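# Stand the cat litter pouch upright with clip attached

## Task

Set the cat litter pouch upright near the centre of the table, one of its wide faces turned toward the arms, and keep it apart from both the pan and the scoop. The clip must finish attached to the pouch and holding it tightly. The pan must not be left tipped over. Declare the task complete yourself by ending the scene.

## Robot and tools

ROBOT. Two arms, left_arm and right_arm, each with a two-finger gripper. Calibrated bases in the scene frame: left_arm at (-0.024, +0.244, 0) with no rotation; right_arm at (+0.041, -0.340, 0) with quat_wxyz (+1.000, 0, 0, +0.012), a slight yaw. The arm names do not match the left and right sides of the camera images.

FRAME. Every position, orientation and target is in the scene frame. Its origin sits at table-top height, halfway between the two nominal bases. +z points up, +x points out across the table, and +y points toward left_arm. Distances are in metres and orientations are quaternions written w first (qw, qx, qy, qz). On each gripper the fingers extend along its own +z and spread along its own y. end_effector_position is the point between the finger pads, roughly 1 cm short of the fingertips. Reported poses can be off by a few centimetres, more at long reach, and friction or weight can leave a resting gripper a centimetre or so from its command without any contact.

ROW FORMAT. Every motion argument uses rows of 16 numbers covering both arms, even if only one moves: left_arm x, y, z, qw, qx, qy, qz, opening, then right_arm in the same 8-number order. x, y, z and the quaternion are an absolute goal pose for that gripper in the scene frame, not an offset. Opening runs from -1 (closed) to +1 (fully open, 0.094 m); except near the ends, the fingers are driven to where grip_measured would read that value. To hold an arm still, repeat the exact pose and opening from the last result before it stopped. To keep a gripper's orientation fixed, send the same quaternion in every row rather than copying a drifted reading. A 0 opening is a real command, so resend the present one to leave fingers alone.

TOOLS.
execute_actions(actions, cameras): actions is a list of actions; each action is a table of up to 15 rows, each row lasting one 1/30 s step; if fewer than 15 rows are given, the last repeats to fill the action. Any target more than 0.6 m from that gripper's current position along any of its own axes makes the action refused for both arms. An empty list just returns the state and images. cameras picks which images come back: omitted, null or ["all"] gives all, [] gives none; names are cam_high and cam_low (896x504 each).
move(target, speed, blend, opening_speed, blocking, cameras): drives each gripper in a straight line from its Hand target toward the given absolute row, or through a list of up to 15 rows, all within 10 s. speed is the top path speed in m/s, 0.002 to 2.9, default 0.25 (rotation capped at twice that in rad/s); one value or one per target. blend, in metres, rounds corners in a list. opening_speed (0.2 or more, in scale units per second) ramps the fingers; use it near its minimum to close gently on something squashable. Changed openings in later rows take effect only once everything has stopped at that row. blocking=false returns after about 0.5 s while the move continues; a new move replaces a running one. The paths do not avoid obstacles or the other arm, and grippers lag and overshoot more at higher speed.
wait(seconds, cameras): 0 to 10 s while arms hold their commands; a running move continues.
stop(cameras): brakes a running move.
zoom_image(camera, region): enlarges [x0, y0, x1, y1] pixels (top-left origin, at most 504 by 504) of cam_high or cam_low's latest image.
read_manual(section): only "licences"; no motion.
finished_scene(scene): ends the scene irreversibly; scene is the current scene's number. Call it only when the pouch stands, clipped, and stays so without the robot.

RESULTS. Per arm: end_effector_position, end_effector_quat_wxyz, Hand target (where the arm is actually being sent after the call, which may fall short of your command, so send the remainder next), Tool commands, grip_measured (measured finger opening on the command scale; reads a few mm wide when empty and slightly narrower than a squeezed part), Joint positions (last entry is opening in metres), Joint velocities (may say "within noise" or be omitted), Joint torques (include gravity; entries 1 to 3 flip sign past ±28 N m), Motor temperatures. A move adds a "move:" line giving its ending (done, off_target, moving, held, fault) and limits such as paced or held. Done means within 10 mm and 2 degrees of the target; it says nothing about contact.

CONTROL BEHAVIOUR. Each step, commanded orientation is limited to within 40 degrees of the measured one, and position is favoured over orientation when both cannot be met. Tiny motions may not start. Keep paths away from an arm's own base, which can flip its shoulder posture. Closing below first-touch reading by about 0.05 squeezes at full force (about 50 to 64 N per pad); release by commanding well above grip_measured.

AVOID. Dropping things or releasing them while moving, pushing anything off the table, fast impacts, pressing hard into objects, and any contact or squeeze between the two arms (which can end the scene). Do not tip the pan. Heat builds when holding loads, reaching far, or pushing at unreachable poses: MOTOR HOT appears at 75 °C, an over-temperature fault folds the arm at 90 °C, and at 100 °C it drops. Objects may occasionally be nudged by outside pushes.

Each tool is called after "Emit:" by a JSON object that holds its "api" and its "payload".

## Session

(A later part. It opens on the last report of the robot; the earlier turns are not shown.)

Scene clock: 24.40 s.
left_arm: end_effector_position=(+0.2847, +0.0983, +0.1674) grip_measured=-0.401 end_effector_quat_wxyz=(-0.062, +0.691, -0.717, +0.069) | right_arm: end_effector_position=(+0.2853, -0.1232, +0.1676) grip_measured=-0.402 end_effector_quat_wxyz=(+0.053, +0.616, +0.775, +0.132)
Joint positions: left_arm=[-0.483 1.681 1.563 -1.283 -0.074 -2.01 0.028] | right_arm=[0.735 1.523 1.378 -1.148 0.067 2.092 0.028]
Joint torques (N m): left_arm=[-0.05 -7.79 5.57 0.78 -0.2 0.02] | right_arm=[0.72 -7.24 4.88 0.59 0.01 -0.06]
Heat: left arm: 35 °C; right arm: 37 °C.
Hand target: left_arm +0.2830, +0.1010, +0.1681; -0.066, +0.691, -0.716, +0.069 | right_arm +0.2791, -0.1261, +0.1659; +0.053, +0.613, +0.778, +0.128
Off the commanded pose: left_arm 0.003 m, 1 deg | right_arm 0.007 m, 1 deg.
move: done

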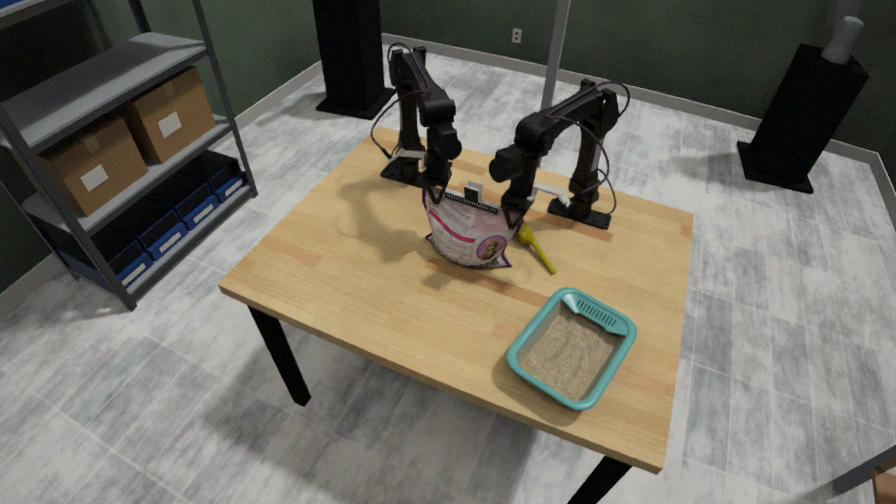

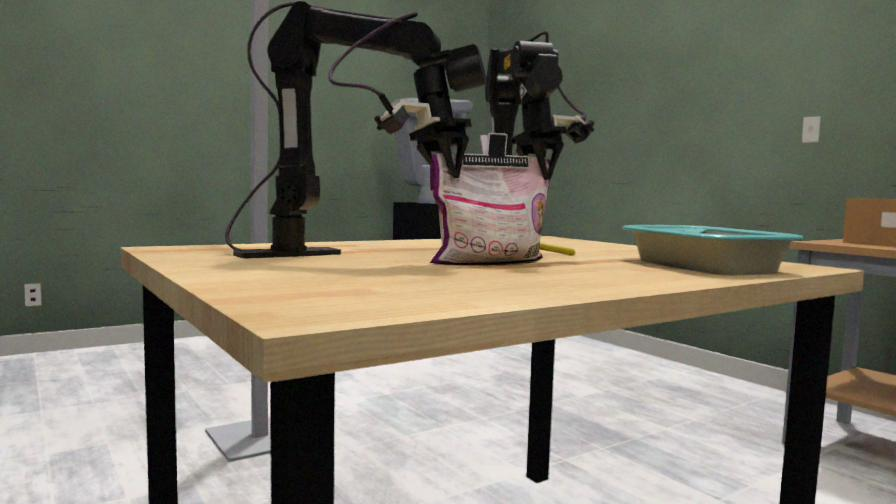

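Emit:
{"api": "move", "payload": {"target": [[0.283, 0.101, 0.170, 0.0665, -0.6913, 0.7161, -0.0688, 0.1, 0.279, -0.126, 0.168, 0.053, 0.613, 0.778, 0.128, 0.1],[0.265, 0.103, 0.275, 0.0665, -0.6913, 0.7161, -0.0688, 0.1, 0.254, -0.142, 0.275, 0.053, 0.613, 0.778, 0.128, 0.1]], "speed": 0.1, "opening_speed": 0.6}}

Emit:
{"api": "zoom_image", "payload": {"camera": "cam_high", "region": [380, 150, 560, 290]}}

Emit:
{"api": "zoom_image", "payload": {"camera": "cam_low", "region": [380, 90, 620, 280]}}

Scene clock: 27.33 s.
left_arm: end_effector_position=(+0.2695, +0.1005, +0.2636) grip_measured=+0.099 end_effector_quat_wxyz=(-0.075, +0.687, -0.714, +0.115) | right_arm: end_effector_position=(+0.2600, -0.1392, +0.2672) grip_measured=+0.097 end_effector_quat_wxyz=(+0.052, +0.609, +0.778, +0.145)
Joint positions: left_arm=[-0.499 1.648 1.908 -1.566 -0.074 -2.021 0.052] | right_arm=[0.753 1.504 1.769 -1.533 0.065 2.095 0.052]
Joint torques (N m): left_arm=[-0.64 -7.12 7.71 0.67 -0.23 -0.03] | right_arm=[0.72 -6.12 7.28 0.47 -0.01 0]
Heat: left arm: 35 °C; right arm: 37 °C.
Hand target: left_arm +0.2650, +0.1032, +0.2741; -0.084, +0.685, -0.713, +0.122 | right_arm +0.2542, -0.1421, +0.2745; +0.053, +0.607, +0.779, +0.147
Off the commanded pose: left_arm 0.013 m, 5 deg | right_arm 0.010 m, 2 deg.
joint sent to its limit (left arm) — joint 4 (wrist pitch), lower limit. The joint targets are off in orientation, not in position.
joint sent to its limit (right arm) — joint 4 (wrist pitch), lower limit; joint 6 (wrist roll), upper limit. The joint targets still meet the commanded pose.
move: off_target (left_arm)

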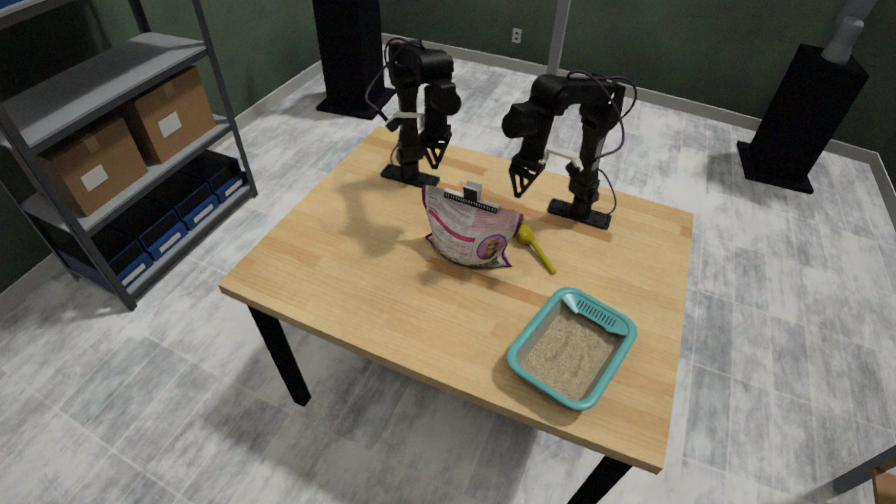

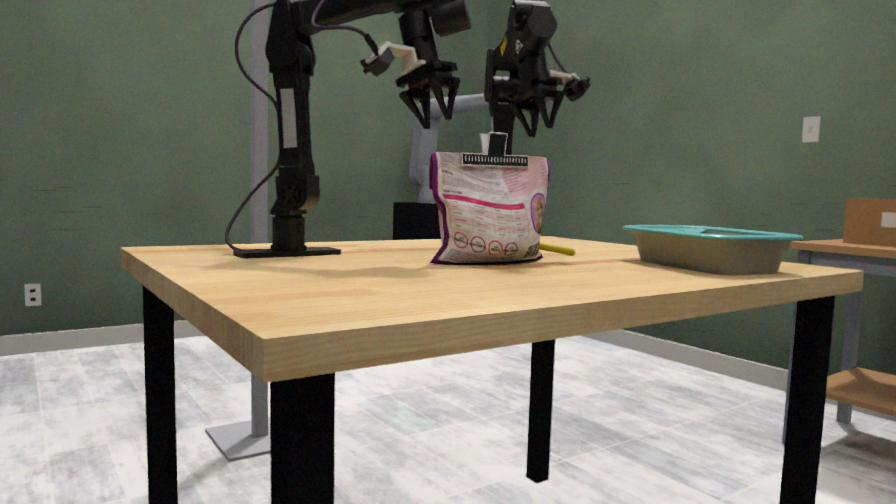

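Scaled by 2.800.

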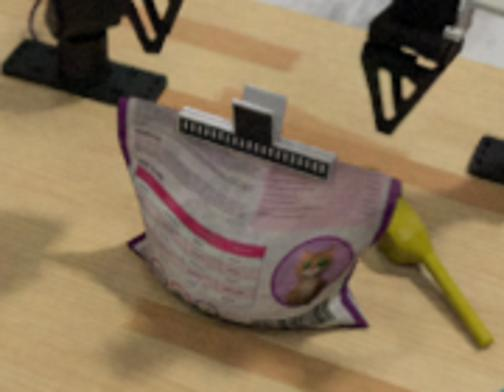

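Scaled by 2.100.

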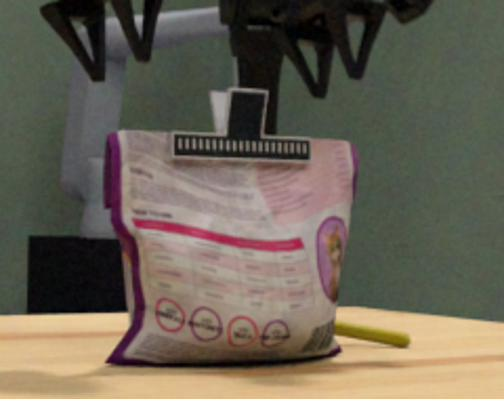

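Emit:
{"api": "zoom_image", "payload": {"camera": "cam_high", "region": [460, 190, 580, 290]}}

Scaled by 4.200.

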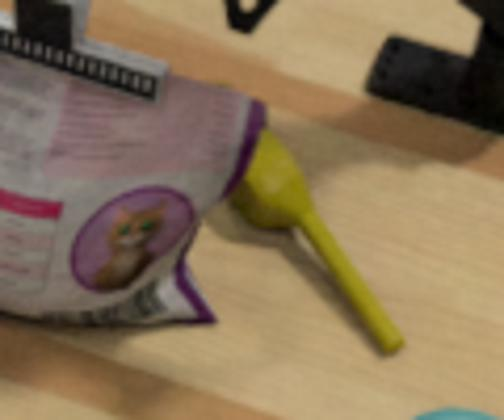

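Emit:
{"api": "move", "payload": {"target": [[0.262, 0.195, 0.25, 0, -0.3584, 0.9336, 0, -0.1, 0.20, -0.18, 0.29, 0.053, 0.613, 0.778, 0.128, 0.1],[0.263, 0.221, 0.05, 0, -0.3584, 0.9336, 0, -0.1, 0.20, -0.18, 0.29, 0.053, 0.613, 0.778, 0.128, 0.1]], "speed": [0.25, 0.25], "blend": [0.03, 0]}}

Emit:
{"api": "zoom_image", "payload": {"camera": "cam_high", "region": [460, 180, 600, 290]}}

Scene clock: 33.30 s.
left_arm: end_effector_position=(+0.2624, +0.2176, +0.0541) grip_measured=-0.099 end_effector_quat_wxyz=(-0.001, -0.358, +0.934, -0.006) | right_arm: end_effector_position=(+0.2075, -0.1749, +0.2953) grip_measured=+0.098 end_effector_quat_wxyz=(+0.049, +0.588, +0.777, +0.218)
Joint positions: left_arm=[-0.089 1.675 1.118 -1.011 0.011 -0.822 0.042] | right_arm=[0.788 1.209 1.623 -1.537 0.048 2.096 0.052]
Joint torques (N m): left_arm=[0.39 -5.53 5.34 0.52 -0.12 0.08] | right_arm=[0.77 -2.84 4.05 0.74 -0.02 -0.02]
Heat: left arm: 35 °C; right arm: 36 °C.
Hand target: left_arm +0.2628, +0.2210, +0.0500; +0.000, -0.358, +0.934, +0.000 | right_arm +0.2006, -0.1800, +0.2896; +0.047, +0.587, +0.782, +0.203
Off the commanded pose: left_arm 0.005 m, 1 deg | right_arm 0.010 m, 11 deg.
joint sent to its limit (right arm) — joint 4 (wrist pitch), lower limit; joint 6 (wrist roll), upper limit. The joint targets are off in orientation, not in position.
move: off_target (right_arm)

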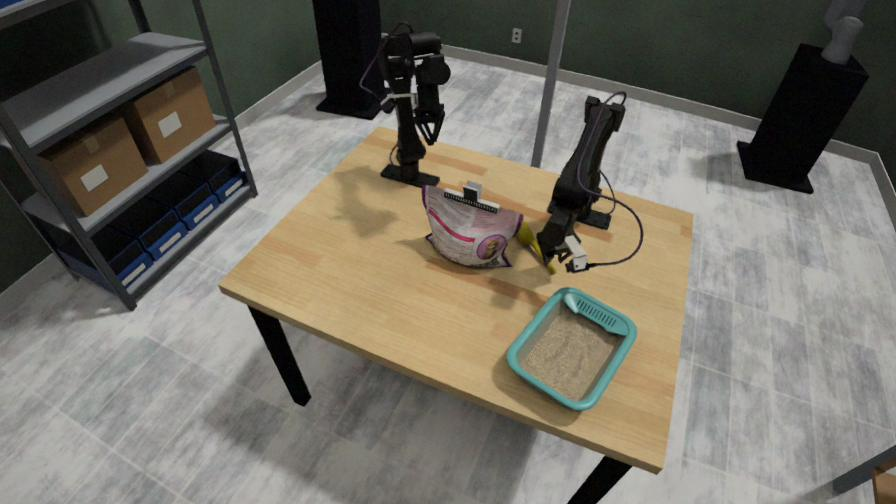

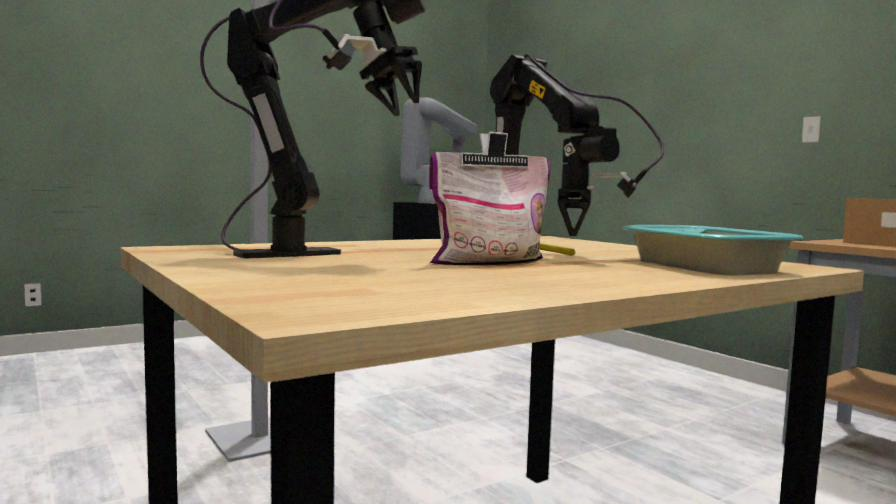

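Scaled by 3.600.

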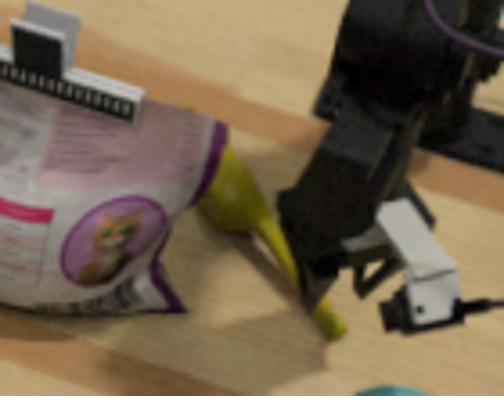

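Emit:
{"api": "move", "payload": {"target": [[0.264, 0.224, 0.012, 0, -0.3584, 0.9336, 0, -0.1, 0.20, -0.18, 0.29, 0.053, 0.613, 0.778, 0.128, 0.1],[0.264, 0.224, 0.012, 0, -0.3584, 0.9336, 0, -0.95, 0.20, -0.18, 0.29, 0.053, 0.613, 0.778, 0.128, 0.1]], "speed": 0.08, "opening_speed": 0.8}}

Emit:
{"api": "zoom_image", "payload": {"camera": "cam_high", "region": [460, 180, 600, 290]}}

Emit:
{"api": "zoom_image", "payload": {"camera": "cam_low", "region": [420, 120, 640, 280]}}

Scene clock: 36.40 s.
left_arm: end_effector_position=(+0.2658, +0.2200, +0.0181) grip_measured=-0.714 end_effector_quat_wxyz=(+0.003, -0.357, +0.934, -0.008) | right_arm: end_effector_position=(+0.2075, -0.1749, +0.2953) grip_measured=+0.098 end_effector_quat_wxyz=(+0.049, +0.588, +0.777, +0.218)
Joint positions: left_arm=[-0.08 1.732 1.029 -0.856 0.011 -0.81 0.013] | right_arm=[0.788 1.209 1.623 -1.537 0.048 2.096 0.052]
Joint torques (N m): left_arm=[0.55 -5.48 4.97 0.51 -0.16 0.06] | right_arm=[0.59 -2.78 4.07 0.75 0.02 -0.03]
Heat: left arm: 35 °C; right arm: 36 °C.
Hand target: left_arm +0.2639, +0.2240, +0.0122; +0.000, -0.358, +0.934, +0.000 | right_arm +0.2006, -0.1800, +0.2896; +0.047, +0.587, +0.782, +0.203
Off the commanded pose: left_arm 0.008 m, 1 deg | right_arm 0.010 m, 11 deg.
joint sent to its limit (right arm) — joint 4 (wrist pitch), lower limit; joint 6 (wrist roll), upper limit. The joint targets are off in orientation, not in position.
move: off_target (right_arm)

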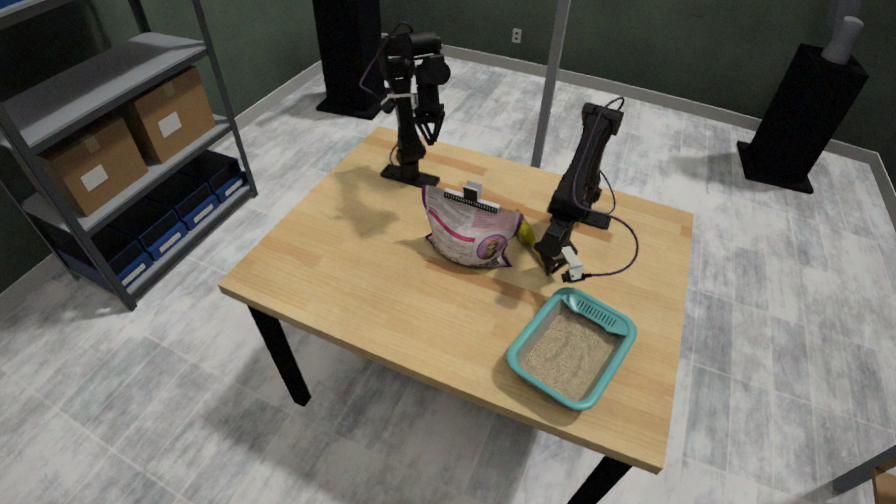

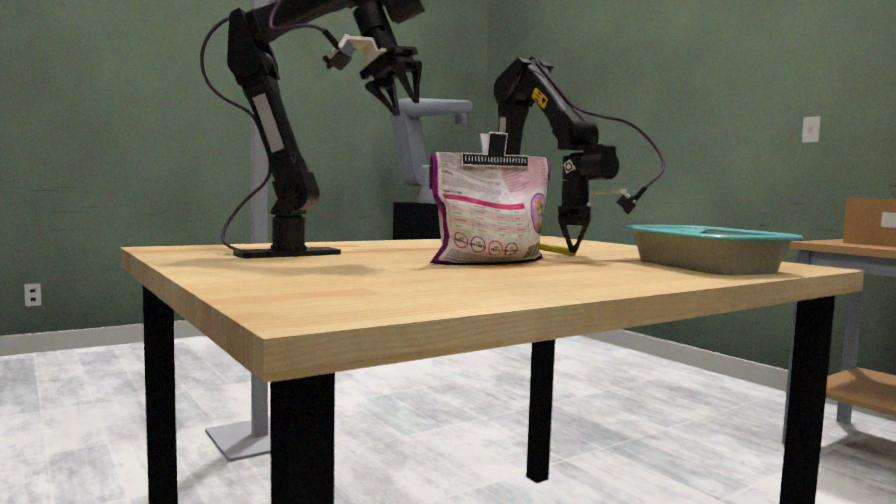

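Scaled by 3.600.

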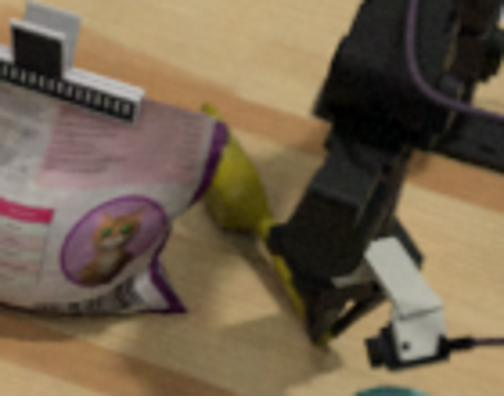

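Scaled by 2.291.

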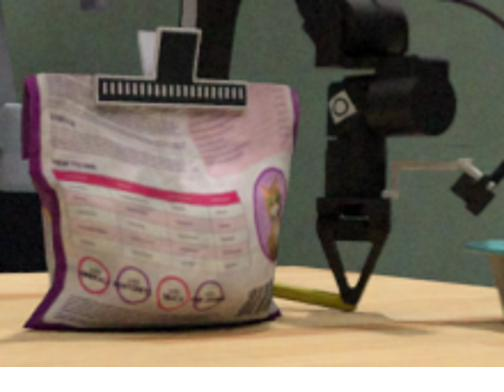

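Emit:
{"api": "move", "payload": {"target": [[0.26,0.235,0.05,0,-0.3584,0.9336,0,-0.95,0.20,-0.18,0.29,0.053,0.613,0.778,0.128,0.1],[0.225,0.34,0.05,0,-0.3584,0.9336,0,-0.95,0.20,-0.18,0.29,0.053,0.613,0.778,0.128,0.1],[0.225,0.34,0.014,0,-0.3584,0.9336,0,-0.95,0.20,-0.18,0.29,0.053,0.613,0.778,0.128,0.1]], "speed": 0.15}}

Scene clock: 40.67 s.
left_arm: end_effector_position=(+0.2218, +0.3378, +0.0188) grip_measured=-0.728 end_effector_quat_wxyz=(-0.006, -0.360, +0.933, -0.001) | right_arm: end_effector_position=(+0.2075, -0.1749, +0.2953) grip_measured=+0.098 end_effector_quat_wxyz=(+0.049, +0.588, +0.777, +0.218)
Joint positions: left_arm=[0.362 1.653 0.941 -0.872 0.002 -0.374 0.013] | right_arm=[0.788 1.209 1.623 -1.537 0.048 2.096 0.052]
Joint torques (N m): left_arm=[0.17 -4.81 5.12 0.67 -0.03 0.11] | right_arm=[0.68 -2.77 4.25 0.76 0 0.03]
Heat: left arm: 35 °C; right arm: 35 °C.
Hand target: left_arm +0.2249, +0.3399, +0.0142; +0.000, -0.359, +0.934, +0.000 | right_arm +0.2006, -0.1800, +0.2896; +0.047, +0.587, +0.782, +0.203
Off the commanded pose: left_arm 0.006 m, 1 deg | right_arm 0.010 m, 11 deg.
joint sent to its limit (right arm) — joint 4 (wrist pitch), lower limit; joint 6 (wrist roll), upper limit. The joint targets are off in orientation, not in position.
move: off_target (right_arm)

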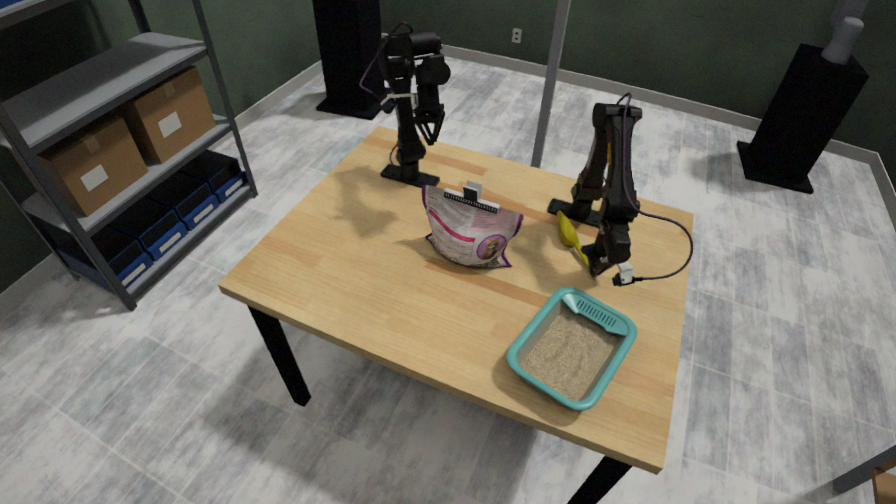

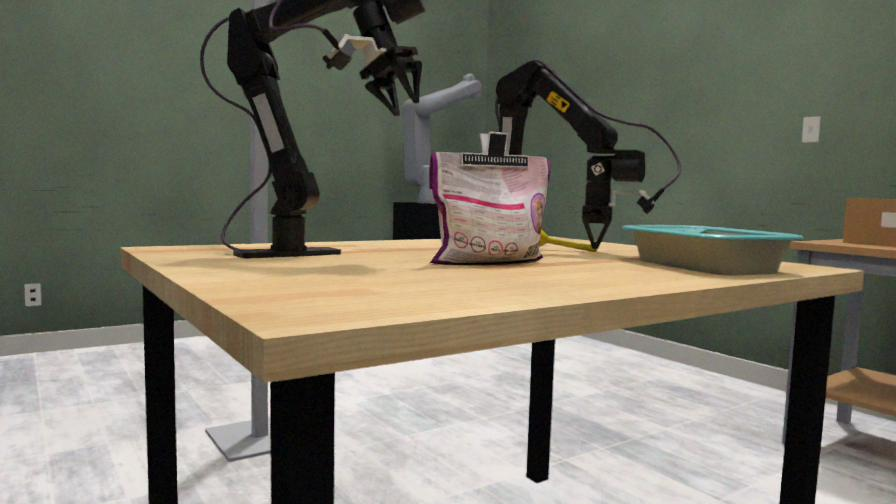

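Emit:
{"api": "move", "payload": {"target": [[0.225,0.34,0.014,0,-0.3584,0.9336,0,-0.1,0.2075,-0.1749,0.2953,0.049,0.588,0.777,0.218,0.1],[0.225,0.34,0.13,0,-0.3584,0.9336,0,-0.1,0.2075,-0.1749,0.2953,0.049,0.588,0.777,0.218,0.1]], "speed": 0.15, "opening_speed": 0.8}}

Scene clock: 44.00 s.
left_arm: end_effector_position=(+0.2218, +0.3378, +0.1194) grip_measured=-0.101 end_effector_quat_wxyz=(-0.017, -0.360, +0.933, -0.001) | right_arm: end_effector_position=(+0.2079, -0.1739, +0.2958) grip_measured=+0.098 end_effector_quat_wxyz=(+0.048, +0.588, +0.777, +0.220)
Joint positions: left_arm=[0.362 1.57 1.271 -1.305 0.002 -0.373 0.042] | right_arm=[0.788 1.209 1.623 -1.532 0.046 2.096 0.052]
Joint torques (N m): left_arm=[0.25 -6.86 8.28 0.25 -0.06 0.04] | right_arm=[-0.03 -2.03 5.33 0.93 0.02 0.01]
Heat: left arm: 35 °C; right arm: 35 °C.
Hand target: left_arm +0.2248, +0.3399, +0.1298; +0.000, -0.359, +0.934, +0.000 | right_arm +0.2075, -0.1749, +0.2953; +0.049, +0.588, +0.777, +0.218
Off the commanded pose: left_arm 0.011 m, 2 deg | right_arm 0.001 m, 0 deg.
move: off_target (left_arm)

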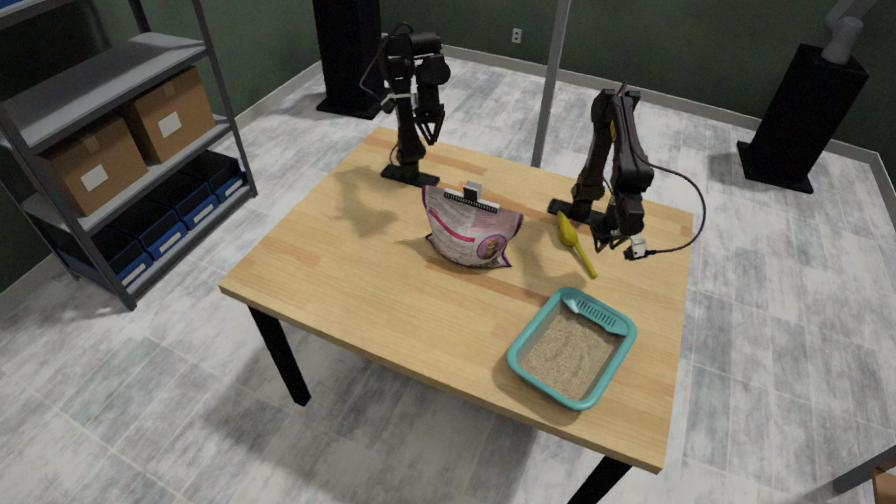

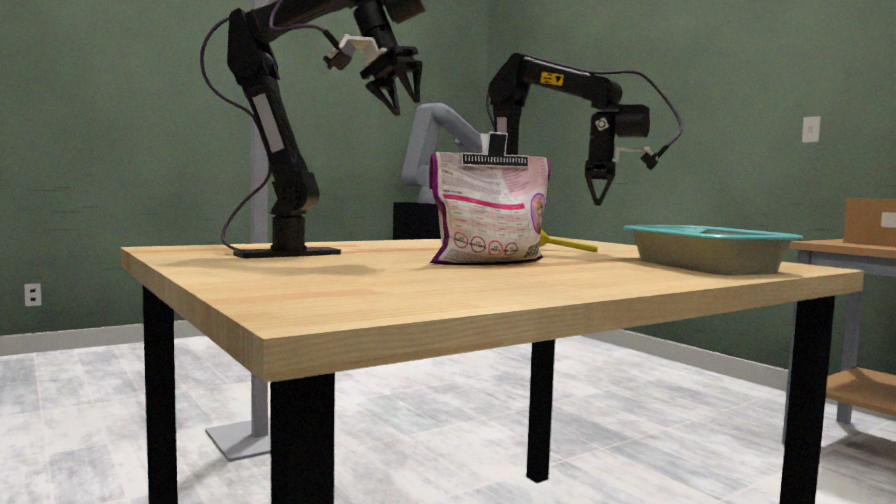

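Emit:
{"api": "finished_scene", "payload": {"scene": 3}}

The scene is finished: the task was done.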